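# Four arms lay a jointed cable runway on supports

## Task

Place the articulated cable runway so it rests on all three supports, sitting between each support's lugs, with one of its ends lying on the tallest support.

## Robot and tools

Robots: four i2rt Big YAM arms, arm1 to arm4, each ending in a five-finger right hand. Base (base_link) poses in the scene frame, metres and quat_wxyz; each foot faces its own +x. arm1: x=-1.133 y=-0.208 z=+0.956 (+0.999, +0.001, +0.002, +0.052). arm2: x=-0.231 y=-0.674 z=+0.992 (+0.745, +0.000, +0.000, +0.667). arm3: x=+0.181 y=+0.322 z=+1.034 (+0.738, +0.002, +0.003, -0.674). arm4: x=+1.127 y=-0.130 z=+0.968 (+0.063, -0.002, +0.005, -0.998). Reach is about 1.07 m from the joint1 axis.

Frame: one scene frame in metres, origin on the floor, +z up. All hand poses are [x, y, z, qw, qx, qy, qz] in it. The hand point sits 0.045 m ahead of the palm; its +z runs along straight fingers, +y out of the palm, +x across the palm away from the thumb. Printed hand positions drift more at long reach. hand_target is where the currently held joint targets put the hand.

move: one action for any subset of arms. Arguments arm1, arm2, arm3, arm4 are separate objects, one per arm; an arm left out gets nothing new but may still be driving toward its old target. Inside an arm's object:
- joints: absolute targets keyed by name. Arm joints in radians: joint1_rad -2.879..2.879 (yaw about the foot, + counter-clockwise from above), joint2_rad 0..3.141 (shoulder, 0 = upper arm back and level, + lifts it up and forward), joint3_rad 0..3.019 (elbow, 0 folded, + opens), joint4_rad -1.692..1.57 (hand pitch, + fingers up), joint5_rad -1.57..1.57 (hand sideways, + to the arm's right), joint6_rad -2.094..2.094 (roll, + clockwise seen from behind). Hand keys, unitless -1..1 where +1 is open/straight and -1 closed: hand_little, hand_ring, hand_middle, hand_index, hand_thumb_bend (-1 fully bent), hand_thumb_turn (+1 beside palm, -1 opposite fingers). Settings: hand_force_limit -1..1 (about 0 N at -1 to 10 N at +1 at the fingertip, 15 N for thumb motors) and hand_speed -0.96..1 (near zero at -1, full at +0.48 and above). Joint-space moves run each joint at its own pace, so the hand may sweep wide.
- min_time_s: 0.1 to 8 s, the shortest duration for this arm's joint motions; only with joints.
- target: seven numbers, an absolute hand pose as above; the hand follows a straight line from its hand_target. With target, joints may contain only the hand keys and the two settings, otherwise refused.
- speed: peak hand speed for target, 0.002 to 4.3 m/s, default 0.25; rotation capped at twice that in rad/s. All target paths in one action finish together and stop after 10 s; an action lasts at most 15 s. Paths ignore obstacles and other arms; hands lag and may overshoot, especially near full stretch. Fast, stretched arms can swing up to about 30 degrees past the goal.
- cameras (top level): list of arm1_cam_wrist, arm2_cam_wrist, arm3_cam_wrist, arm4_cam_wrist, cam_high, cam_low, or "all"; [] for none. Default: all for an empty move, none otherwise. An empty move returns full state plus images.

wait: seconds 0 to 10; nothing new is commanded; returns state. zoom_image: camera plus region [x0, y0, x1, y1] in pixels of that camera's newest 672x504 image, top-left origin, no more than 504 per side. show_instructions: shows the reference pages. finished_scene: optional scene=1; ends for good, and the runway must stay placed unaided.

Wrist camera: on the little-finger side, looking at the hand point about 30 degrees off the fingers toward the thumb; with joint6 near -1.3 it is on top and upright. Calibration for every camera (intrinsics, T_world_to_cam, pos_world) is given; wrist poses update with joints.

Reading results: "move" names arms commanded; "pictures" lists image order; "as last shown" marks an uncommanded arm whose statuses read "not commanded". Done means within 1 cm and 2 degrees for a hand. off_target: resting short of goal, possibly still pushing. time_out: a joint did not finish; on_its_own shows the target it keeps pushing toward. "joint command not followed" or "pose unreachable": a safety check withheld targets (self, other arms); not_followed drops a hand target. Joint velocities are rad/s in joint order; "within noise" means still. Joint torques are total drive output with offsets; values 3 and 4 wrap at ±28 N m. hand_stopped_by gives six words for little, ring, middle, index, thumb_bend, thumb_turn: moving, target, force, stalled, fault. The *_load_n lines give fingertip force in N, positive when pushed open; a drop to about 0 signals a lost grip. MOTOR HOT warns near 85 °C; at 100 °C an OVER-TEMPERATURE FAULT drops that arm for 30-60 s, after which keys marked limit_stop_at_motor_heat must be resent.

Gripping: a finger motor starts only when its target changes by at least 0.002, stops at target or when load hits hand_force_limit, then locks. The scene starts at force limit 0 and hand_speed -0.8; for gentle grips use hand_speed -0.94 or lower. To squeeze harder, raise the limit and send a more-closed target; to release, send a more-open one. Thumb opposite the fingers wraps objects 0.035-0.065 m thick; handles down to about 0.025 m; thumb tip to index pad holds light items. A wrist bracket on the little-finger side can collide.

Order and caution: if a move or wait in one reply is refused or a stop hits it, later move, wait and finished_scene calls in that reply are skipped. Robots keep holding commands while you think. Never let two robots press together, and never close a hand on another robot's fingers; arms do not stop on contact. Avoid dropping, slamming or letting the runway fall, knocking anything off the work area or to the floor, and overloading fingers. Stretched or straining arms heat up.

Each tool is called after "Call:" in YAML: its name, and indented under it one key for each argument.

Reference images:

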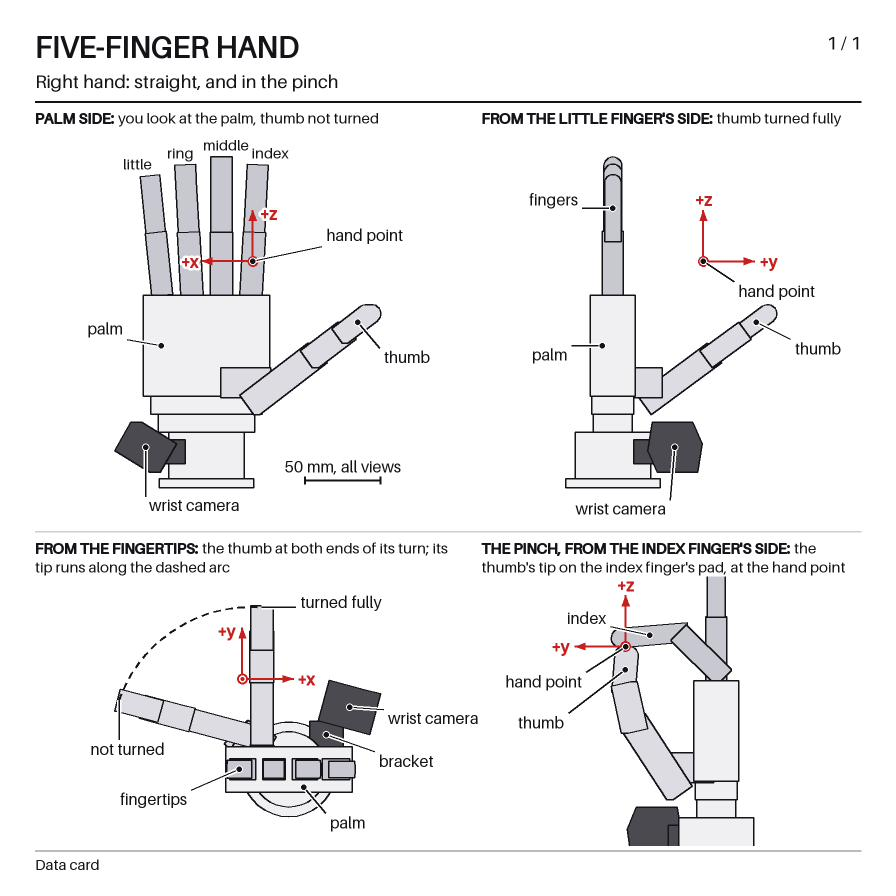

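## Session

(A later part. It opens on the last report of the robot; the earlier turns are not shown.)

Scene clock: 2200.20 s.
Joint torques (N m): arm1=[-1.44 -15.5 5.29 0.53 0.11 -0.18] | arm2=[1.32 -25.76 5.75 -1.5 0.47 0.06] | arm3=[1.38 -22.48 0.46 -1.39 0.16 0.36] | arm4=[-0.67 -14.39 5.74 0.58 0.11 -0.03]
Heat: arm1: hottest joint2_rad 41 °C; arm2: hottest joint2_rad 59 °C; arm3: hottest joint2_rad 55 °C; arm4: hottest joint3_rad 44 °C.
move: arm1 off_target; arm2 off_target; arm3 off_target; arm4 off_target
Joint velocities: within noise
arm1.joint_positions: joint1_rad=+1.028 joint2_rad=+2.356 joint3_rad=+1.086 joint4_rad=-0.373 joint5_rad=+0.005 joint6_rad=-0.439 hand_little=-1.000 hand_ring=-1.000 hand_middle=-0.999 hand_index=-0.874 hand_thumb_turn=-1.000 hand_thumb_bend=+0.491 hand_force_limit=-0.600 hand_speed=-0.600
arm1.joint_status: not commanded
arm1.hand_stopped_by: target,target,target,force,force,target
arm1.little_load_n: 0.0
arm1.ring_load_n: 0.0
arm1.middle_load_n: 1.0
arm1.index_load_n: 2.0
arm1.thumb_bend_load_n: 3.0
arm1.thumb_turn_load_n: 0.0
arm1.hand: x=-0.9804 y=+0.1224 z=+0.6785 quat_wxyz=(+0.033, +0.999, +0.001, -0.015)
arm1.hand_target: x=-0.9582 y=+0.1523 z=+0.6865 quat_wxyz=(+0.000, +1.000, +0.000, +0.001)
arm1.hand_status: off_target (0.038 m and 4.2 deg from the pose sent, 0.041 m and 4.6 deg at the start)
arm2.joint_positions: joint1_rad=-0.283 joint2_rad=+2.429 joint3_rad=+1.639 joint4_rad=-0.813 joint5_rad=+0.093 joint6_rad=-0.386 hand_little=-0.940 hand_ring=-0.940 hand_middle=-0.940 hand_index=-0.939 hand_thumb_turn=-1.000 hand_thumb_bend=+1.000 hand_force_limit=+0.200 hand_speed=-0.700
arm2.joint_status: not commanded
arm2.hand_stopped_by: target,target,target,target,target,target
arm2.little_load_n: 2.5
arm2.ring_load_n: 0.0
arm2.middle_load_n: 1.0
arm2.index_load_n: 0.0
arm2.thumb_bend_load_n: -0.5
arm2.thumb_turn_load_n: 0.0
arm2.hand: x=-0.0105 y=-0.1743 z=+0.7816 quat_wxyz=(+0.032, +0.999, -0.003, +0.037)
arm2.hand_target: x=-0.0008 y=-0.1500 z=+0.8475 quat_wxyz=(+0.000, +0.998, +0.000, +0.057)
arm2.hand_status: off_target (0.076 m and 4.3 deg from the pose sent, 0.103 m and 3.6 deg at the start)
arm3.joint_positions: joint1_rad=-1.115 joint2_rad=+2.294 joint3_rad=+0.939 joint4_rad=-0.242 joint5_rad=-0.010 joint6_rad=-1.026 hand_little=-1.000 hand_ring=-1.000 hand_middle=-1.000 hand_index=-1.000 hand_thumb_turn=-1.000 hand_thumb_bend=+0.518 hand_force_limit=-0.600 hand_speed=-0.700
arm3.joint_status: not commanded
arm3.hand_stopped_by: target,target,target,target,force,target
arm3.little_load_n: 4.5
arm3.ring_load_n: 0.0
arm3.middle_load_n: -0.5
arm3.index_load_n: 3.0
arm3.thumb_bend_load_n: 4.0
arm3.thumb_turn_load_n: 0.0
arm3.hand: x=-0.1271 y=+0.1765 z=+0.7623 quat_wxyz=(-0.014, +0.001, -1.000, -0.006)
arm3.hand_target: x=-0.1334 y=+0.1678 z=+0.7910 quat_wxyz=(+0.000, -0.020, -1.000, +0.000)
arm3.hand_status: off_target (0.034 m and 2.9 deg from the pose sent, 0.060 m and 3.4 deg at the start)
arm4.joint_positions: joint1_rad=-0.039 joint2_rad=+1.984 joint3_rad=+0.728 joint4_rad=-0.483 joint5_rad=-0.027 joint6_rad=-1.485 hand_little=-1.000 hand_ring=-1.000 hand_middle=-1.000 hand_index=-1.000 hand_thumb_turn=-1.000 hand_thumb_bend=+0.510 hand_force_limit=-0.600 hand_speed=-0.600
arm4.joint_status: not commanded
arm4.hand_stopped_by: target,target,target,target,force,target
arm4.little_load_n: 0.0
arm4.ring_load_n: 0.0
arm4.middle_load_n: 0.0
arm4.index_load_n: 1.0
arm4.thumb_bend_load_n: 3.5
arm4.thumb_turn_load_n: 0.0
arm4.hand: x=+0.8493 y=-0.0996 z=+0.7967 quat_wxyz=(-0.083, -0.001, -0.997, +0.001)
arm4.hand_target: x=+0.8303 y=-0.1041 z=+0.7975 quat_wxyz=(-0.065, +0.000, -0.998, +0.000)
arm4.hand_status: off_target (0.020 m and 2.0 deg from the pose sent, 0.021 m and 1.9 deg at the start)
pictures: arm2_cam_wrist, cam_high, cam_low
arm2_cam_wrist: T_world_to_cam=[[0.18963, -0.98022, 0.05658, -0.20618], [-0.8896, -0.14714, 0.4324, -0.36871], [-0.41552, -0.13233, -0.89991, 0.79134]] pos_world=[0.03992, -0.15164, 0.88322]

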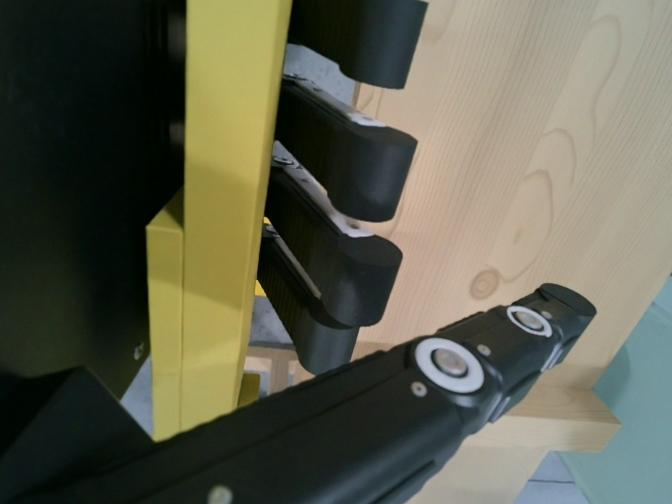

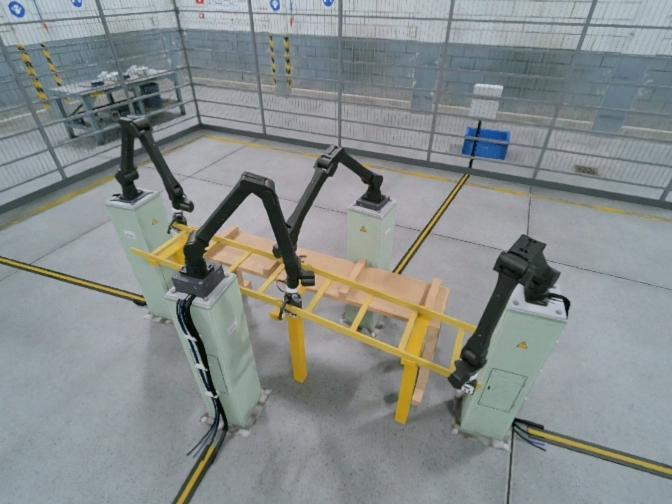

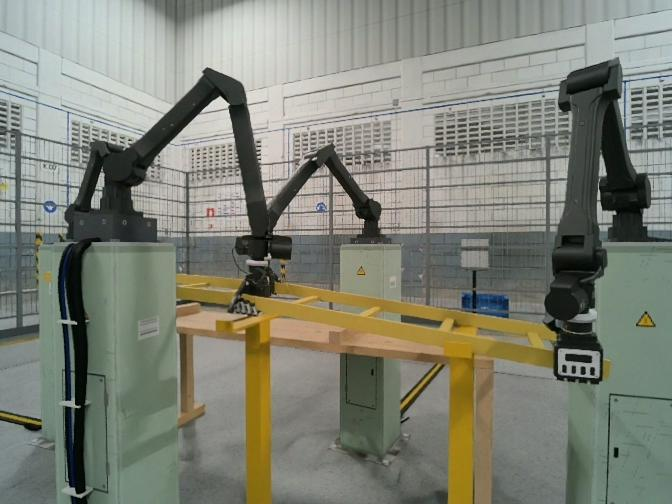

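Call:
move:
  arm2: {"target":[0.000,-0.148,0.825,0,0.9984,0,0.0567],"speed":0.03}
  cameras: ["arm2_cam_wrist"]

Scene clock: 2209.47 s.
Joint torques (N m): arm1=[-1.49 -15.56 5.34 0.49 0.12 -0.17] | arm2=[1.38 -22.83 6.45 0.1 0.52 0.1] | arm3=[1.32 -22.48 0.44 -1.35 0.16 0.37] | arm4=[0.26 -14.1 5.74 0.68 0.08 -0.01]
Heat: arm1: hottest joint2_rad 41 °C; arm2: hottest joint2_rad 61 °C; arm3: hottest joint2_rad 57 °C; arm4: hottest joint3_rad 44 °C.
move: arm2 off_target
Joint velocities: within noise
arm1, arm3, arm4: as last shown
arm1.middle_load_n: 1.5
arm2.joint_positions: joint1_rad=-0.283 joint2_rad=+2.429 joint3_rad=+1.638 joint4_rad=-0.811 joint5_rad=+0.093 joint6_rad=-0.388 hand_little=-0.940 hand_ring=-0.940 hand_middle=-0.940 hand_index=-0.939 hand_thumb_turn=-1.000 hand_thumb_bend=+1.000 hand_force_limit=+0.200 hand_speed=-0.700
arm2.joint_status: not commanded
arm2.hand_stopped_by: target,target,target,target,target,target
arm2.little_load_n: 2.5
arm2.ring_load_n: 0.5
arm2.middle_load_n: 1.0
arm2.index_load_n: 0.0
arm2.thumb_bend_load_n: 0.0
arm2.thumb_turn_load_n: 0.0
arm2.hand: x=-0.0104 y=-0.1744 z=+0.7814 quat_wxyz=(+0.032, +0.999, -0.002, +0.037)
arm2.hand_target: x=-0.0005 y=-0.1493 z=+0.8241 quat_wxyz=(+0.000, +0.998, +0.000, +0.057)
arm2.hand_status: off_target (0.052 m and 4.3 deg from the pose sent, 0.052 m and 4.3 deg at the start)
arm3.middle_load_n: 0.0
arm4.ring_load_n: 0.5
arm2_cam_wrist: T_world_to_cam=[[0.19154, -0.97988, 0.05604, -0.20572], [-0.88936, -0.14913, 0.43219, -0.36875], [-0.41514, -0.13262, -0.90004, 0.79122]] pos_world=[0.03992, -0.15164, 0.88302]

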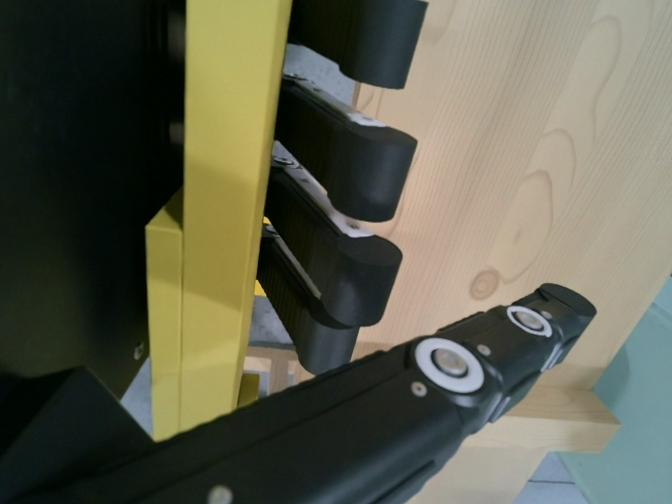

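Call:
move:
  arm2: {"target":[0.000,-0.148,0.800,0,0.9984,0,0.0567],"speed":0.03}
  cameras: ["arm2_cam_wrist"]

Scene clock: 2214.40 s.
Joint torques (N m): arm1=[-1.2 -15.62 5.37 0.54 0.11 -0.16] | arm2=[0.97 -19.84 7.23 0.95 0.53 0.08] | arm3=[1.2 -22.77 0.4 -1.37 0.16 0.36] | arm4=[0.32 -14.21 5.57 0.62 0.09 0.04]
Heat: arm1: hottest joint2_rad 41 °C; arm2: hottest joint2_rad 61 °C; arm3: hottest joint2_rad 58 °C; arm4: hottest joint3_rad 44 °C.
move: arm2 off_target
Joint velocities: within noise
arm1, arm3, arm4: as last shown
arm1.middle_load_n: 1.0
arm1.index_load_n: 1.5
arm2.joint_positions: joint1_rad=-0.283 joint2_rad=+2.430 joint3_rad=+1.638 joint4_rad=-0.802 joint5_rad=+0.093 joint6_rad=-0.388 hand_little=-0.940 hand_ring=-0.940 hand_middle=-0.940 hand_index=-0.939 hand_thumb_turn=-1.000 hand_thumb_bend=+1.000 hand_force_limit=+0.200 hand_speed=-0.700
arm2.joint_status: not commanded
arm2.hand_stopped_by: target,target,target,target,target,target
arm2.little_load_n: 2.0
arm2.ring_load_n: 0.5
arm2.middle_load_n: 0.5
arm2.index_load_n: 0.0
arm2.thumb_bend_load_n: 0.0
arm2.thumb_turn_load_n: 0.0
arm2.hand: x=-0.0097 y=-0.1725 z=+0.7799 quat_wxyz=(+0.028, +0.999, -0.002, +0.038)
arm2.hand_target: x=-0.0003 y=-0.1487 z=+0.8005 quat_wxyz=(+0.000, +0.998, +0.000, +0.057)
arm2.hand_status: off_target (0.033 m and 3.8 deg from the pose sent, 0.034 m and 4.3 deg at the start)
arm3.little_load_n: 5.0
arm3.index_load_n: 4.0
arm3.thumb_bend_load_n: 3.5
arm4.middle_load_n: -0.5
arm4.index_load_n: 0.5
arm2_cam_wrist: T_world_to_cam=[[0.19139, -0.98027, 0.04943, -0.19888], [-0.89071, -0.15231, 0.4283, -0.36461], [-0.41232, -0.126, -0.90228, 0.79336]] pos_world=[0.04042, -0.15053, 0.88182]

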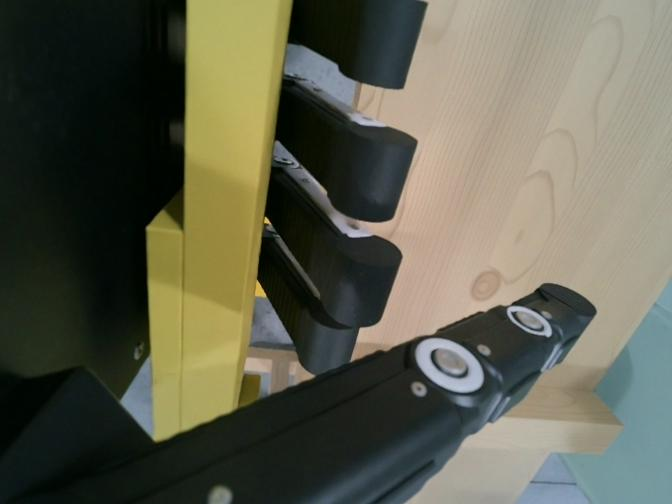

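Call:
move:
  arm2: {"target":[0.000,-0.148,0.782,0,0.9984,0,0.0567],"speed":0.03}
  cameras: ["arm2_cam_wrist"]

Scene clock: 2220.73 s.
Joint torques (N m): arm1=[-1.38 -15.68 5.26 0.5 0.12 -0.18] | arm2=[1.38 -17.96 7.84 1.7 0.34 0.06] | arm3=[1.38 -22.48 0.43 -1.36 0.19 0.36] | arm4=[0.32 -14.56 5.33 0.61 0.06 0.01]
Heat: arm1: hottest joint2_rad 41 °C; arm2: hottest joint2_rad 60 °C; arm3: hottest joint2_rad 58 °C; arm4: hottest joint3_rad 43 °C.
move: arm2 off_target
Joint velocities: within noise
arm1, arm3, arm4: as last shown
arm1.joint_positions: joint1_rad=+1.028 joint2_rad=+2.356 joint3_rad=+1.086 joint4_rad=-0.373 joint5_rad=+0.005 joint6_rad=-0.440 hand_little=-1.000 hand_ring=-1.000 hand_middle=-0.999 hand_index=-0.874 hand_thumb_turn=-1.000 hand_thumb_bend=+0.491 hand_force_limit=-0.600 hand_speed=-0.600
arm1.middle_load_n: 1.5
arm1.index_load_n: 1.0
arm1.thumb_bend_load_n: 3.5
arm2.joint_positions: joint1_rad=-0.283 joint2_rad=+2.434 joint3_rad=+1.638 joint4_rad=-0.795 joint5_rad=+0.098 joint6_rad=-0.387 hand_little=-0.940 hand_ring=-0.940 hand_middle=-0.940 hand_index=-0.939 hand_thumb_turn=-1.000 hand_thumb_bend=+1.000 hand_force_limit=+0.200 hand_speed=-0.700
arm2.joint_status: not commanded
arm2.hand_stopped_by: target,target,target,target,target,target
arm2.little_load_n: 1.0
arm2.ring_load_n: 0.5
arm2.middle_load_n: 0.0
arm2.index_load_n: 0.0
arm2.thumb_bend_load_n: 0.0
arm2.thumb_turn_load_n: 0.0
arm2.hand: x=-0.0084 y=-0.1723 z=+0.7776 quat_wxyz=(+0.028, +0.999, -0.002, +0.042)
arm2.hand_target: x=-0.0002 y=-0.1485 z=+0.7831 quat_wxyz=(+0.000, +0.998, +0.000, +0.057)
arm2.hand_status: off_target (0.026 m and 3.6 deg from the pose sent, 0.026 m and 3.8 deg at the start)
arm3.joint_positions: joint1_rad=-1.115 joint2_rad=+2.294 joint3_rad=+0.939 joint4_rad=-0.242 joint5_rad=-0.011 joint6_rad=-1.026 hand_little=-1.000 hand_ring=-1.000 hand_middle=-1.000 hand_index=-1.000 hand_thumb_turn=-1.000 hand_thumb_bend=+0.518 hand_force_limit=-0.600 hand_speed=-0.700
arm3.little_load_n: 5.5
arm3.ring_load_n: 0.5
arm3.index_load_n: 4.5
arm3.thumb_bend_load_n: 4.0
arm3.hand: x=-0.1270 y=+0.1764 z=+0.7623 quat_wxyz=(-0.014, +0.001, -1.000, -0.006)
arm4.joint_positions: joint1_rad=-0.039 joint2_rad=+1.984 joint3_rad=+0.730 joint4_rad=-0.483 joint5_rad=-0.027 joint6_rad=-1.485 hand_little=-1.000 hand_ring=-1.000 hand_middle=-1.000 hand_index=-1.000 hand_thumb_turn=-1.000 hand_thumb_bend=+0.510 hand_force_limit=-0.600 hand_speed=-0.600
arm4.ring_load_n: 0.0
arm4.middle_load_n: 0.0
arm4.thumb_bend_load_n: 3.0
arm4.hand: x=+0.8479 y=-0.0998 z=+0.7968 quat_wxyz=(-0.082, -0.001, -0.997, +0.001)
arm2_cam_wrist: T_world_to_cam=[[0.19077, -0.98038, 0.04963, -0.19898], [-0.89355, -0.15249, 0.42228, -0.35786], [-0.40643, -0.12491, -0.9051, 0.79431]] pos_world=[0.04103, -0.15043, 0.87993]

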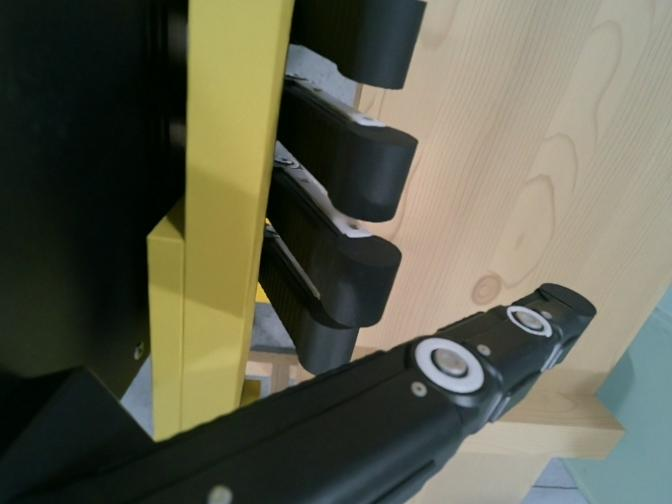

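Call:
move:
  arm2: {"target":[0.000,-0.148,0.772,0,0.9984,0,0.0567],"speed":0.03,"joints":{"hand_index":-0.5,"hand_middle":-0.5,"hand_ring":-0.5,"hand_little":-0.5}}
  cameras: ["arm2_cam_wrist","cam_low"]

Scene clock: 2241.00 s.
Joint torques (N m): arm1=[-1.14 -15.79 5.2 0.53 0.11 -0.14] | arm2=[0.97 -16.03 8.24 1.18 0.24 0.04] | arm3=[1.38 -22.48 0.44 -1.32 0.22 0.38] | arm4=[-0.15 -14.62 5.56 0.57 0.12 0.02]
Heat: arm1: hottest joint2_rad 41 °C; arm2: hottest joint2_rad 58 °C; arm3: hottest joint2_rad 61 °C; arm4: hottest joint3_rad 44 °C.
move: arm2 off_target
Joint velocities: within noise
arm1, arm3, arm4: as last shown
arm1.joint_positions: joint1_rad=+1.027 joint2_rad=+2.356 joint3_rad=+1.087 joint4_rad=-0.373 joint5_rad=+0.005 joint6_rad=-0.442 hand_little=-1.000 hand_ring=-1.000 hand_middle=-0.999 hand_index=-0.874 hand_thumb_turn=-1.000 hand_thumb_bend=+0.491 hand_force_limit=-0.600 hand_speed=-0.600
arm1.thumb_bend_load_n: 3.0
arm1.thumb_turn_load_n: 0.5
arm1.hand: x=-0.9796 y=+0.1228 z=+0.6786 quat_wxyz=(+0.033, +0.999, +0.001, -0.014)
arm1.hand_target: x=-0.9581 y=+0.1524 z=+0.6865 quat_wxyz=(+0.000, +1.000, +0.000, +0.001)
arm2.joint_positions: joint1_rad=-0.279 joint2_rad=+2.434 joint3_rad=+1.641 joint4_rad=-0.766 joint5_rad=+0.102 joint6_rad=-0.387 hand_little=-0.500 hand_ring=-0.500 hand_middle=-0.500 hand_index=-0.500 hand_thumb_turn=-1.000 hand_thumb_bend=+1.000 hand_force_limit=+0.200 hand_speed=-0.700
arm2.joint_status: all done
arm2.hand_stopped_by: target,target,target,target,target,target
arm2.little_load_n: 0.0
arm2.ring_load_n: 0.0
arm2.middle_load_n: 0.0
arm2.index_load_n: 0.0
arm2.thumb_bend_load_n: 0.0
arm2.thumb_turn_load_n: 0.0
arm2.hand: x=-0.0066 y=-0.1629 z=+0.7763 quat_wxyz=(+0.013, +0.999, -0.001, +0.049)
arm2.hand_target: x=-0.0001 y=-0.1483 z=+0.7726 quat_wxyz=(+0.000, +0.998, +0.000, +0.057)
arm2.hand_status: off_target (0.017 m and 1.8 deg from the pose sent, 0.026 m and 3.6 deg at the start)
arm3.joint_positions: joint1_rad=-1.115 joint2_rad=+2.294 joint3_rad=+0.939 joint4_rad=-0.242 joint5_rad=-0.012 joint6_rad=-1.026 hand_little=-1.000 hand_ring=-1.000 hand_middle=-1.000 hand_index=-1.000 hand_thumb_turn=-1.000 hand_thumb_bend=+0.518 hand_force_limit=-0.600 hand_speed=-0.700
arm3.ring_load_n: 0.0
arm3.index_load_n: 5.0
arm3.hand: x=-0.1269 y=+0.1763 z=+0.7623 quat_wxyz=(-0.014, +0.001, -1.000, -0.005)
arm3.hand_target: x=-0.1334 y=+0.1677 z=+0.7910 quat_wxyz=(+0.000, -0.020, -1.000, +0.001)
arm4.thumb_bend_load_n: 3.5
arm2_cam_wrist: T_world_to_cam=[[0.19435, -0.98061, 0.02511, -0.171], [-0.89916, -0.16786, 0.40415, -0.34276], [-0.3921, -0.10112, -0.91435, 0.80618]] pos_world=[0.04114, -0.1437, 0.87994]

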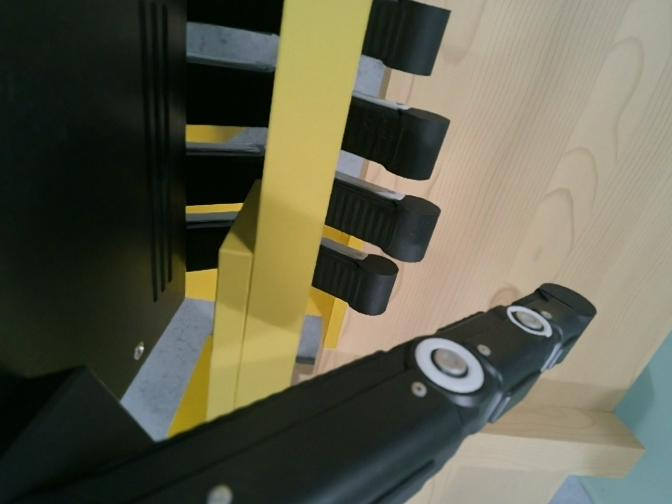

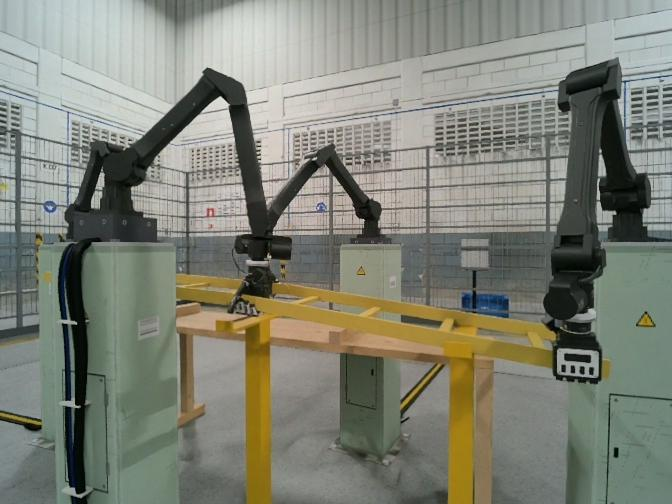

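Call:
move:
  arm2: {"target":[0.000,-0.143,0.776,0,0.9984,0,0.0567],"speed":0.03,"joints":{"hand_index":0.4,"hand_middle":0.8,"hand_ring":0.8,"hand_little":0.8}}
  cameras: ["arm2_cam_wrist"]

Scene clock: 2269.03 s.
Joint torques (N m): arm1=[-1.38 -15.79 5.22 0.53 0.11 -0.16] | arm2=[0.73 -16.5 8.61 0.59 0.22 0.06] | arm3=[1.2 -22.59 0.38 -1.33 0.22 0.36] | arm4=[0.26 -14.62 5.6 0.65 0.09 0.01]
Heat: arm1: hottest joint2_rad 41 °C; arm2: hottest joint2_rad 55 °C; arm3: hottest joint2_rad 62 °C; arm4: hottest joint3_rad 44 °C.
move: arm2 off_target
Joint velocities: within noise
arm1, arm3, arm4: as last shown
arm1.thumb_turn_load_n: 0.0
arm2.joint_positions: joint1_rad=-0.273 joint2_rad=+2.434 joint3_rad=+1.658 joint4_rad=-0.766 joint5_rad=+0.102 joint6_rad=-0.387 hand_little=+0.800 hand_ring=+0.800 hand_middle=+0.800 hand_index=+0.400 hand_thumb_turn=-1.000 hand_thumb_bend=+1.000 hand_force_limit=+0.200 hand_speed=-0.700
arm2.joint_status: all done
arm2.hand_stopped_by: target,target,target,target,target,target
arm2.little_load_n: 0.0
arm2.ring_load_n: 0.0
arm2.middle_load_n: 0.0
arm2.index_load_n: 0.0
arm2.thumb_bend_load_n: 0.0
arm2.thumb_turn_load_n: 0.0
arm2.hand: x=-0.0061 y=-0.1531 z=+0.7799 quat_wxyz=(+0.005, +0.999, +0.001, +0.053)
arm2.hand_target: x=+0.0000 y=-0.1434 z=+0.7763 quat_wxyz=(+0.000, +0.998, +0.000, +0.057)
arm2.hand_status: off_target (0.012 m and 0.8 deg from the pose sent, 0.021 m and 1.8 deg at the start)
arm3.little_load_n: 6.0
arm4.middle_load_n: 0.5
arm2_cam_wrist: T_world_to_cam=[[0.19978, -0.97978, 0.01081, -0.15026], [-0.90078, -0.17931, 0.39554, -0.33718], [-0.3856, -0.08876, -0.91839, 0.81574]] pos_world=[0.04085, -0.13528, 0.88415]

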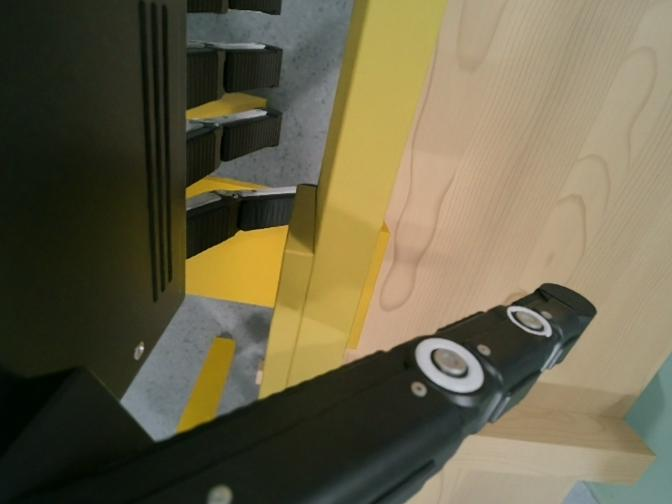

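Call:
move:
  arm2: {"target":[0.000,-0.136,0.785,0,0.9984,0,0.0567],"speed":0.03,"joints":{"hand_index":0.8}}
  cameras: ["arm2_cam_wrist"]

Scene clock: 2276.83 s.
Joint torques (N m): arm1=[-1.44 -15.5 5.27 0.51 0.13 -0.13] | arm2=[0.79 -16.97 8.55 0.4 0.2 0.15] | arm3=[1.14 -22.53 0.4 -1.46 0.22 0.36] | arm4=[0.5 -14.39 5.5 0.59 0.11 -0.02]
Heat: arm1: hottest joint2_rad 41 °C; arm2: hottest joint2_rad 55 °C; arm3: hottest joint2_rad 63 °C; arm4: hottest joint3_rad 43 °C.
move: arm2 off_target
Joint velocities: within noise
arm1, arm3, arm4: as last shown
arm1.index_load_n: 0.5
arm2.joint_positions: joint1_rad=-0.272 joint2_rad=+2.434 joint3_rad=+1.682 joint4_rad=-0.788 joint5_rad=+0.102 joint6_rad=-0.387 hand_little=+0.800 hand_ring=+0.800 hand_middle=+0.800 hand_index=+0.800 hand_thumb_turn=-1.000 hand_thumb_bend=+1.000 hand_force_limit=+0.200 hand_speed=-0.700
arm2.joint_status: all done
arm2.hand_stopped_by: target,target,target,target,target,target
arm2.little_load_n: 0.0
arm2.ring_load_n: 0.0
arm2.middle_load_n: 0.0
arm2.index_load_n: 0.0
arm2.thumb_bend_load_n: 0.0
arm2.thumb_turn_load_n: 0.0
arm2.hand: x=-0.0042 y=-0.1463 z=+0.7864 quat_wxyz=(+0.004, +0.999, +0.002, +0.053)
arm2.hand_target: x=-0.0002 y=-0.1362 z=+0.7853 quat_wxyz=(+0.000, +0.998, +0.000, +0.057)
arm2.hand_status: off_target (0.011 m and 0.7 deg from the pose sent, 0.019 m and 0.8 deg at the start)
arm3.little_load_n: 5.5
arm3.thumb_bend_load_n: 3.5
arm3.hand_target: x=-0.1334 y=+0.1678 z=+0.7910 quat_wxyz=(+0.000, -0.020, -1.000, +0.000)
arm4.middle_load_n: 0.0
arm2_cam_wrist: T_world_to_cam=[[0.2013, -0.97949, 0.00911, -0.14264], [-0.90096, -0.1815, 0.39411, -0.33597], [-0.38438, -0.08754, -0.91902, 0.82375]] pos_world=[0.04265, -0.12857, 0.89075]

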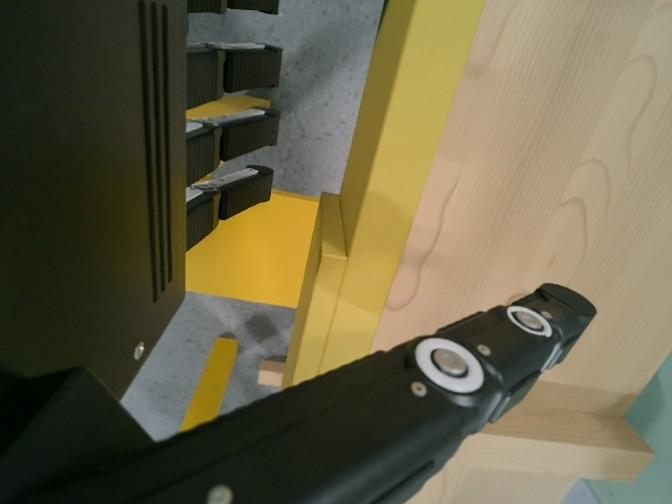

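Call:
move:
  arm2: {"target":[0.000,-0.136,0.900,0,0.9984,0,0.0567],"speed":0.10}
  cameras: ["arm2_cam_wrist","cam_low","cam_high"]

Scene clock: 2297.97 s.
Joint torques (N m): arm1=[-1.61 -15.79 5.24 0.51 0.12 -0.13] | arm2=[0.67 -17.32 8.95 0.27 0.16 0.14] | arm3=[1.49 -22.65 0.38 -1.39 0.23 0.36] | arm4=[0.32 -14.62 5.65 0.7 0.15 -0.01]
Heat: arm1: hottest joint2_rad 41 °C; arm2: hottest joint2_rad 54 °C; arm3: hottest joint2_rad 63 °C; arm4: hottest joint3_rad 43 °C.
move: arm2 done
Joint velocities: within noise
arm1, arm3, arm4: as last shown
arm1.index_load_n: 1.0
arm2.joint_positions: joint1_rad=-0.265 joint2_rad=+2.253 joint3_rad=+1.683 joint4_rad=-0.966 joint5_rad=+0.104 joint6_rad=-0.386 hand_little=+0.800 hand_ring=+0.800 hand_middle=+0.800 hand_index=+0.800 hand_thumb_turn=-1.000 hand_thumb_bend=+1.000 hand_force_limit=+0.200 hand_speed=-0.700
arm2.joint_status: not commanded
arm2.hand_stopped_by: target,target,target,target,target,target
arm2.little_load_n: 0.0
arm2.ring_load_n: 0.0
arm2.middle_load_n: 0.0
arm2.index_load_n: 0.0
arm2.thumb_bend_load_n: -0.5
arm2.thumb_turn_load_n: 0.0
arm2.hand: x=-0.0060 y=-0.1425 z=+0.8973 quat_wxyz=(+0.003, +0.998, +0.005, +0.055)
arm2.hand_target: x=+0.0000 y=-0.1362 z=+0.9001 quat_wxyz=(+0.000, +0.998, +0.000, +0.057)
arm2.hand_status: done (0.009 m and 0.7 deg from the pose sent, 0.114 m and 0.7 deg at the start)
arm3.little_load_n: 6.0
pictures: arm2_cam_wrist, cam_high, cam_low
arm2_cam_wrist: T_world_to_cam=[[0.20643, -0.97843, 0.00812, -0.13854], [-0.90123, -0.1869, 0.39096, -0.3786], [-0.38101, -0.08802, -0.92037, 0.92638]] pos_world=[0.04035, -0.12477, 1.00176]

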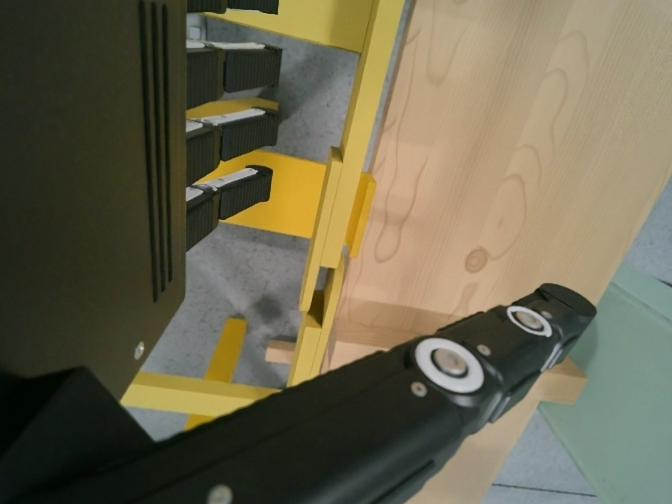

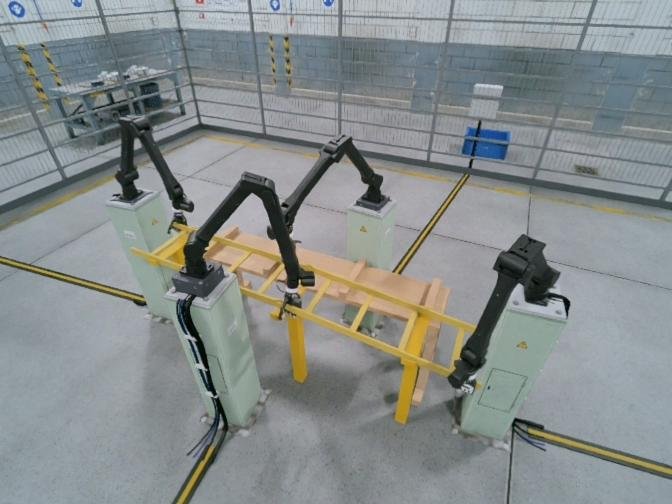

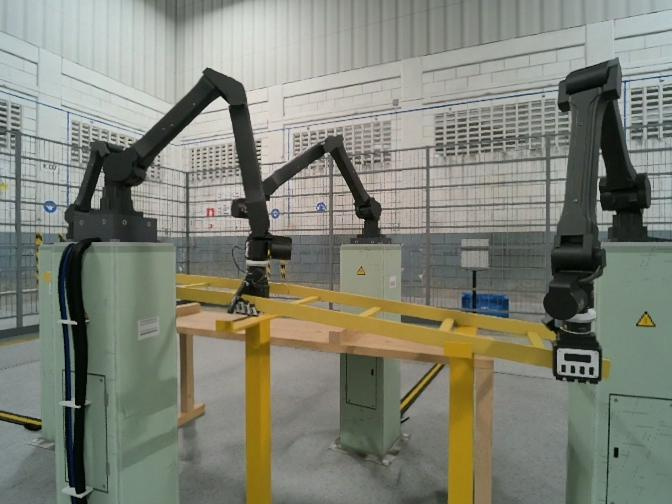

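Call:
zoom_image:
  camera: "arm2_cam_wrist"
  region: [260, 120, 420, 400]

Scaled by 1.800 from the camera's image (finer frame: 960x720).

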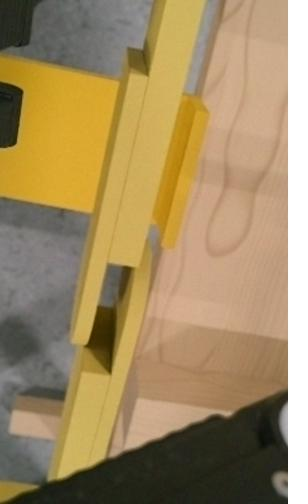

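Call:
move:
  arm1: {"target":[-0.950,0.153,0.697,0,1,0,0],"speed":0.02}
  arm3: {"target":[-0.127,0.163,0.748,0,0,1,0],"speed":0.04}
  arm4: {"target":[0.838,-0.104,0.804,0.065,0,0.9979,0],"speed":0.02}
  arm2: {"target":[0.000,-0.150,0.960,0,0.9984,0,0.0567],"speed":0.10}
  cameras: ["arm2_cam_wrist","cam_low","cam_high"]

Call:
zoom_image:
  camera: "arm2_cam_wrist"
  region: [200, 80, 440, 360]

Scene clock: 2346.03 s.
Joint torques (N m): arm1=[-1.44 -16.32 5.27 0.32 0.11 -0.21] | arm2=[0.44 -17.61 7.57 0.23 0.15 0.02] | arm3=[2.14 -20.78 0.47 -1.03 -0.18 0.08] | arm4=[-0.09 -15.09 3.63 0.55 0.13 0.02]
Heat: arm1: hottest joint2_rad 41 °C; arm2: hottest joint2_rad 50 °C; arm3: hottest joint2_rad 64 °C; arm4: hottest joint3_rad 43 °C.
move: arm1 off_target; arm2 done; arm3 off_target; arm4 done
Joint velocities: within noise
arm1.joint_positions: joint1_rad=+1.014 joint2_rad=+2.338 joint3_rad=+1.089 joint4_rad=-0.393 joint5_rad=+0.006 joint6_rad=-0.450 hand_little=-1.000 hand_ring=-1.000 hand_middle=-0.999 hand_index=-0.875 hand_thumb_turn=-1.000 hand_thumb_bend=+0.491 hand_force_limit=-0.600 hand_speed=-0.600
arm1.joint_status: not commanded
arm1.hand_stopped_by: target,target,target,force,force,target
arm1.little_load_n: 0.0
arm1.ring_load_n: 0.0
arm1.middle_load_n: 1.5
arm1.index_load_n: 0.0
arm1.thumb_bend_load_n: 3.0
arm1.thumb_turn_load_n: 0.0
arm1.hand: x=-0.9732 y=+0.1236 z=+0.6865 quat_wxyz=(+0.032, +0.999, -0.001, -0.014)
arm1.hand_target: x=-0.9502 y=+0.1522 z=+0.6981 quat_wxyz=(+0.000, +1.000, +0.000, +0.001)
arm1.hand_status: off_target (0.039 m and 4.1 deg from the pose sent, 0.046 m and 4.1 deg at the start)
arm2.joint_positions: joint1_rad=-0.272 joint2_rad=+2.156 joint3_rad=+1.683 joint4_rad=-1.053 joint5_rad=+0.104 joint6_rad=-0.386 hand_little=+0.800 hand_ring=+0.800 hand_middle=+0.800 hand_index=+0.800 hand_thumb_turn=-1.000 hand_thumb_bend=+1.000 hand_force_limit=+0.200 hand_speed=-0.700
arm2.joint_status: not commanded
arm2.hand_stopped_by: target,target,target,target,target,target
arm2.little_load_n: 0.5
arm2.ring_load_n: 0.0
arm2.middle_load_n: 0.0
arm2.index_load_n: 0.0
arm2.thumb_bend_load_n: 0.0
arm2.thumb_turn_load_n: 0.0
arm2.hand: x=-0.0041 y=-0.1483 z=+0.9558 quat_wxyz=(-0.001, +0.998, +0.001, +0.057)
arm2.hand_target: x=+0.0000 y=-0.1501 z=+0.9600 quat_wxyz=(+0.000, +0.998, +0.000, +0.057)
arm2.hand_status: done (0.006 m and 0.2 deg from the pose sent, 0.064 m and 0.7 deg at the start)
arm3.joint_positions: joint1_rad=-1.101 joint2_rad=+2.394 joint3_rad=+0.960 joint4_rad=-0.157 joint5_rad=-0.001 joint6_rad=-1.010 hand_little=-1.000 hand_ring=-1.000 hand_middle=-1.000 hand_index=-0.999 hand_thumb_turn=-1.000 hand_thumb_bend=+0.518 hand_force_limit=-0.600 hand_speed=-0.700
arm3.joint_status: not commanded
arm3.hand_stopped_by: target,target,target,target,force,target
arm3.little_load_n: 1.0
arm3.ring_load_n: 0.0
arm3.middle_load_n: 0.0
arm3.index_load_n: 10.5
arm3.thumb_bend_load_n: 4.0
arm3.thumb_turn_load_n: 0.0
arm3.hand: x=-0.1205 y=+0.1761 z=+0.7259 quat_wxyz=(-0.008, +0.000, -1.000, -0.008)
arm3.hand_target: x=-0.1267 y=+0.1635 z=+0.7465 quat_wxyz=(+0.000, +0.000, -1.000, +0.000)
arm3.hand_status: off_target (0.026 m and 1.3 deg from the pose sent, 0.019 m and 1.7 deg at the start)
arm4.joint_positions: joint1_rad=-0.038 joint2_rad=+1.965 joint3_rad=+0.730 joint4_rad=-0.483 joint5_rad=-0.027 joint6_rad=-1.485 hand_little=-1.000 hand_ring=-1.000 hand_middle=-1.000 hand_index=-1.000 hand_thumb_turn=-1.000 hand_thumb_bend=+0.510 hand_force_limit=-0.600 hand_speed=-0.600
arm4.joint_status: not commanded
arm4.hand_stopped_by: target,target,target,target,force,target
arm4.little_load_n: 0.0
arm4.ring_load_n: 0.0
arm4.middle_load_n: 0.0
arm4.index_load_n: 0.0
arm4.thumb_bend_load_n: 3.5
arm4.thumb_turn_load_n: 0.0
arm4.hand: x=+0.8421 y=-0.1007 z=+0.8018 quat_wxyz=(-0.072, +0.000, -0.997, +0.002)
arm4.hand_target: x=+0.8380 y=-0.1040 z=+0.8040 quat_wxyz=(-0.065, +0.000, -0.998, +0.000)
arm4.hand_status: done (0.006 m and 0.8 deg from the pose sent, 0.013 m and 1.9 deg at the start)
pictures: arm2_cam_wrist, cam_high, cam_low
arm2_cam_wrist: T_world_to_cam=[[0.19965, -0.97987, -0.00015, -0.13735], [-0.90391, -0.18424, 0.38601, -0.39569], [-0.37827, -0.07693, -0.92249, 0.98422]] pos_world=[0.04205, -0.13177, 1.06066]

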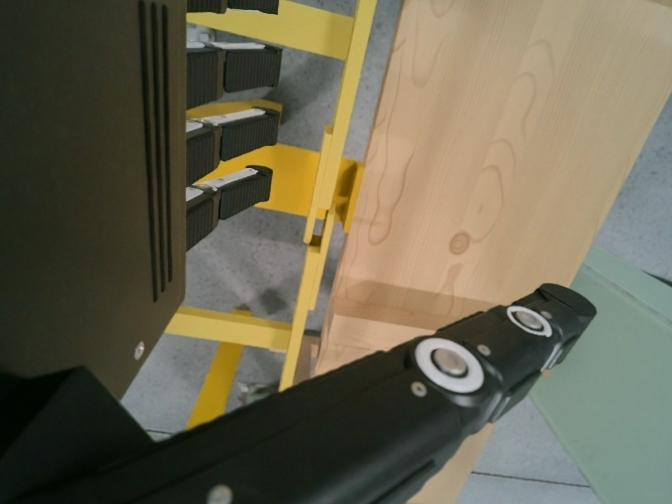

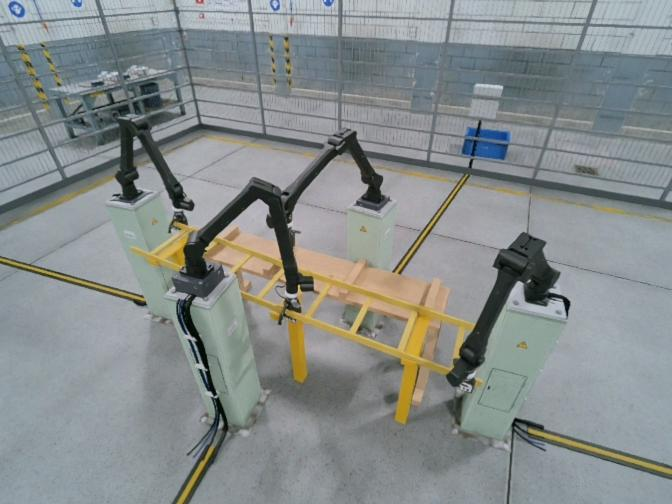

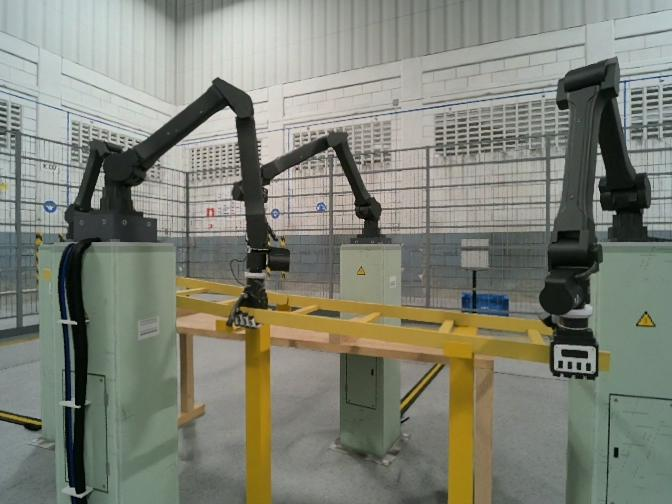

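Scaled by 1.800 from the camera's image (finer frame: 960x720).

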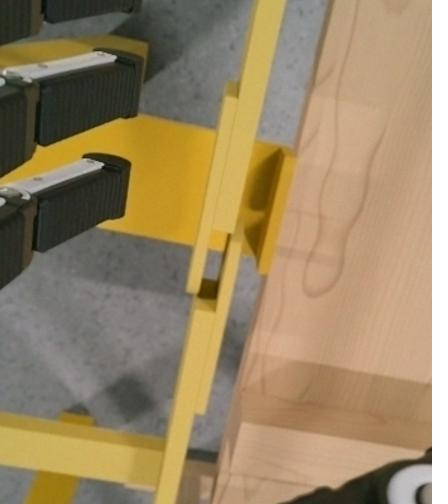

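Call:
move:
  arm1: {"target":[-0.950,0.153,0.704,0,1,0,0],"speed":0.02}
  arm3: {"target":[-0.136,0.161,0.735,0,0,1,0],"speed":0.03}
  arm4: {"target":[0.838,-0.104,0.809,0.065,0,0.9979,0],"speed":0.02}
  cameras: ["arm2_cam_wrist","cam_low","arm3_cam_wrist"]

Call:
zoom_image:
  camera: "cam_low"
  region: [205, 285, 285, 355]

Call:
zoom_image:
  camera: "arm2_cam_wrist"
  region: [200, 80, 440, 360]

Scene clock: 2369.37 s.
Joint torques (N m): arm1=[-1.61 -17.03 4.81 0.28 0.11 -0.21] | arm2=[0.03 -17.55 7.49 0.28 0.11 0] | arm3=[1.61 -21.07 0.8 -1.02 -0.19 -0.01] | arm4=[0.21 -14.92 3.4 -0.02 0.13 0.03]
Heat: arm1: hottest joint2_rad 41 °C; arm2: hottest joint2_rad 53 °C; arm3: hottest joint2_rad 63 °C; arm4: hottest joint3_rad 42 °C.
move: arm1 off_target; arm3 off_target; arm4 done
Joint velocities: within noise
arm1.joint_positions: joint1_rad=+1.014 joint2_rad=+2.328 joint3_rad=+1.089 joint4_rad=-0.405 joint5_rad=+0.006 joint6_rad=-0.450 hand_little=-1.000 hand_ring=-1.000 hand_middle=-0.999 hand_index=-0.875 hand_thumb_turn=-1.000 hand_thumb_bend=+0.491 hand_force_limit=-0.600 hand_speed=-0.600
arm1.joint_status: not commanded
arm1.hand_stopped_by: target,target,target,force,force,target
arm1.little_load_n: 0.5
arm1.ring_load_n: 0.0
arm1.middle_load_n: 1.5
arm1.index_load_n: 0.0
arm1.thumb_bend_load_n: 3.0
arm1.thumb_turn_load_n: 0.0
arm1.hand: x=-0.9729 y=+0.1240 z=+0.6909 quat_wxyz=(+0.034, +0.999, -0.001, -0.015)
arm1.hand_target: x=-0.9502 y=+0.1521 z=+0.7048 quat_wxyz=(+0.000, +1.000, +0.000, +0.001)
arm1.hand_status: off_target (0.039 m and 4.3 deg from the pose sent, 0.041 m and 4.1 deg at the start)
arm2: as last shown
arm2.little_load_n: 0.0
arm3.joint_positions: joint1_rad=-1.101 joint2_rad=+2.437 joint3_rad=+0.992 joint4_rad=-0.156 joint5_rad=-0.001 joint6_rad=-1.009 hand_little=-1.000 hand_ring=-1.000 hand_middle=-1.000 hand_index=-0.999 hand_thumb_turn=-1.000 hand_thumb_bend=+0.518 hand_force_limit=-0.600 hand_speed=-0.700
arm3.joint_status: not commanded
arm3.hand_stopped_by: target,target,target,target,force,target
arm3.little_load_n: 0.0
arm3.ring_load_n: 0.0
arm3.middle_load_n: 0.0
arm3.index_load_n: 12.5
arm3.thumb_bend_load_n: 4.0
arm3.thumb_turn_load_n: 0.0
arm3.hand: x=-0.1218 y=+0.1751 z=+0.7119 quat_wxyz=(-0.013, -0.001, -1.000, -0.011)
arm3.hand_target: x=-0.1355 y=+0.1615 z=+0.7336 quat_wxyz=(+0.000, +0.000, -1.000, +0.000)
arm3.hand_status: off_target (0.031 m and 1.9 deg from the pose sent, 0.023 m and 1.3 deg at the start)
arm4.joint_positions: joint1_rad=-0.038 joint2_rad=+1.949 joint3_rad=+0.730 joint4_rad=-0.485 joint5_rad=-0.027 joint6_rad=-1.485 hand_little=-1.000 hand_ring=-1.000 hand_middle=-1.000 hand_index=-1.000 hand_thumb_turn=-1.000 hand_thumb_bend=+0.510 hand_force_limit=-0.600 hand_speed=-0.600
arm4.joint_status: not commanded
arm4.hand_stopped_by: target,target,target,target,force,target
arm4.little_load_n: 0.0
arm4.ring_load_n: 0.0
arm4.middle_load_n: 0.0
arm4.index_load_n: 0.0
arm4.thumb_bend_load_n: 3.0
arm4.thumb_turn_load_n: 0.0
arm4.hand: x=+0.8381 y=-0.1011 z=+0.8061 quat_wxyz=(-0.065, +0.000, -0.998, +0.002)
arm4.hand_target: x=+0.8379 y=-0.1040 z=+0.8090 quat_wxyz=(-0.065, +0.000, -0.998, +0.000)
arm4.hand_status: done (0.004 m and 0.2 deg from the pose sent, 0.009 m and 0.8 deg at the start)
pictures: arm2_cam_wrist, arm3_cam_wrist, cam_low
arm2_cam_wrist: T_world_to_cam=[[0.19965, -0.97987, -0.00015, -0.13735], [-0.90391, -0.18424, 0.38601, -0.39569], [-0.37827, -0.07693, -0.92249, 0.98422]] pos_world=[0.04205, -0.13177, 1.06066]
arm3_cam_wrist: T_world_to_cam=[[-0.24054, 0.9701, -0.03226, -0.17286], [0.83541, 0.22384, 0.50198, -0.28917], [0.49419, 0.0938, -0.86428, 0.77603]] pos_world=[-0.18351, 0.15963, 0.81029]

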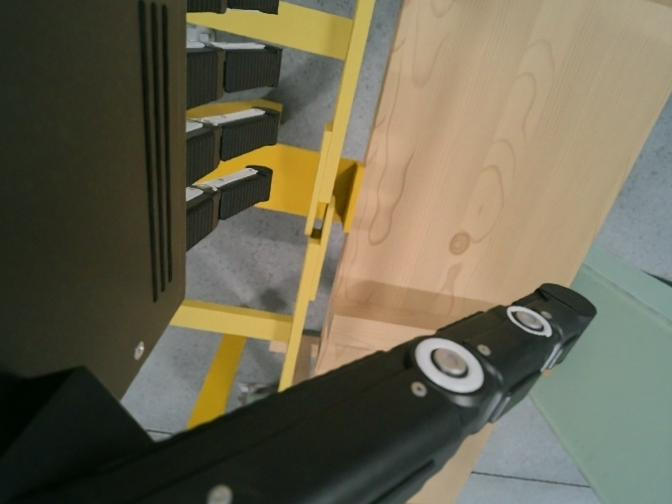

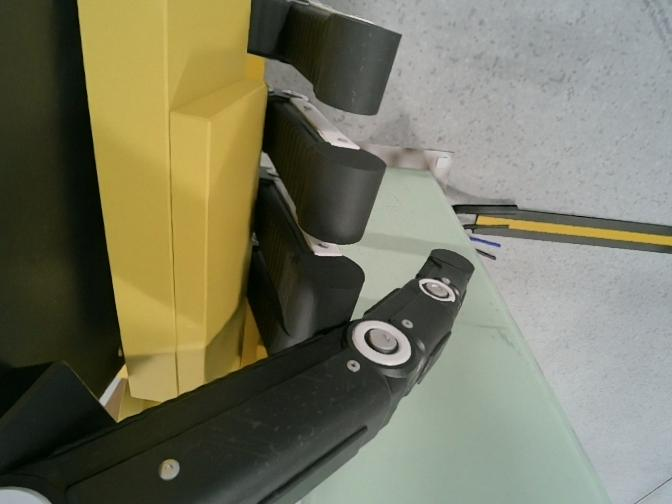

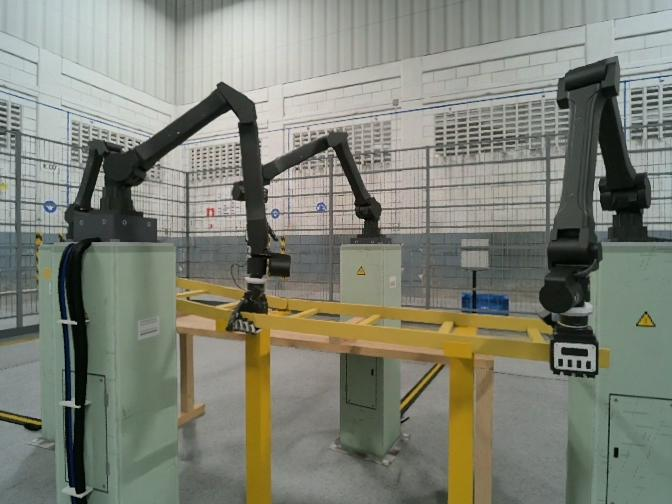

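Scaled by 6.300 from the camera's image (finer frame: 960x720).

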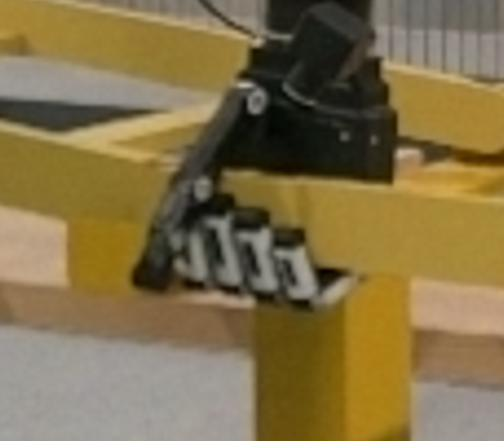

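Scaled by 1.800 from the camera's image (finer frame: 960x720).

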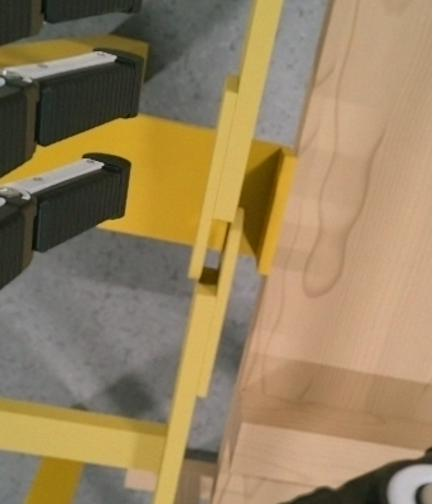

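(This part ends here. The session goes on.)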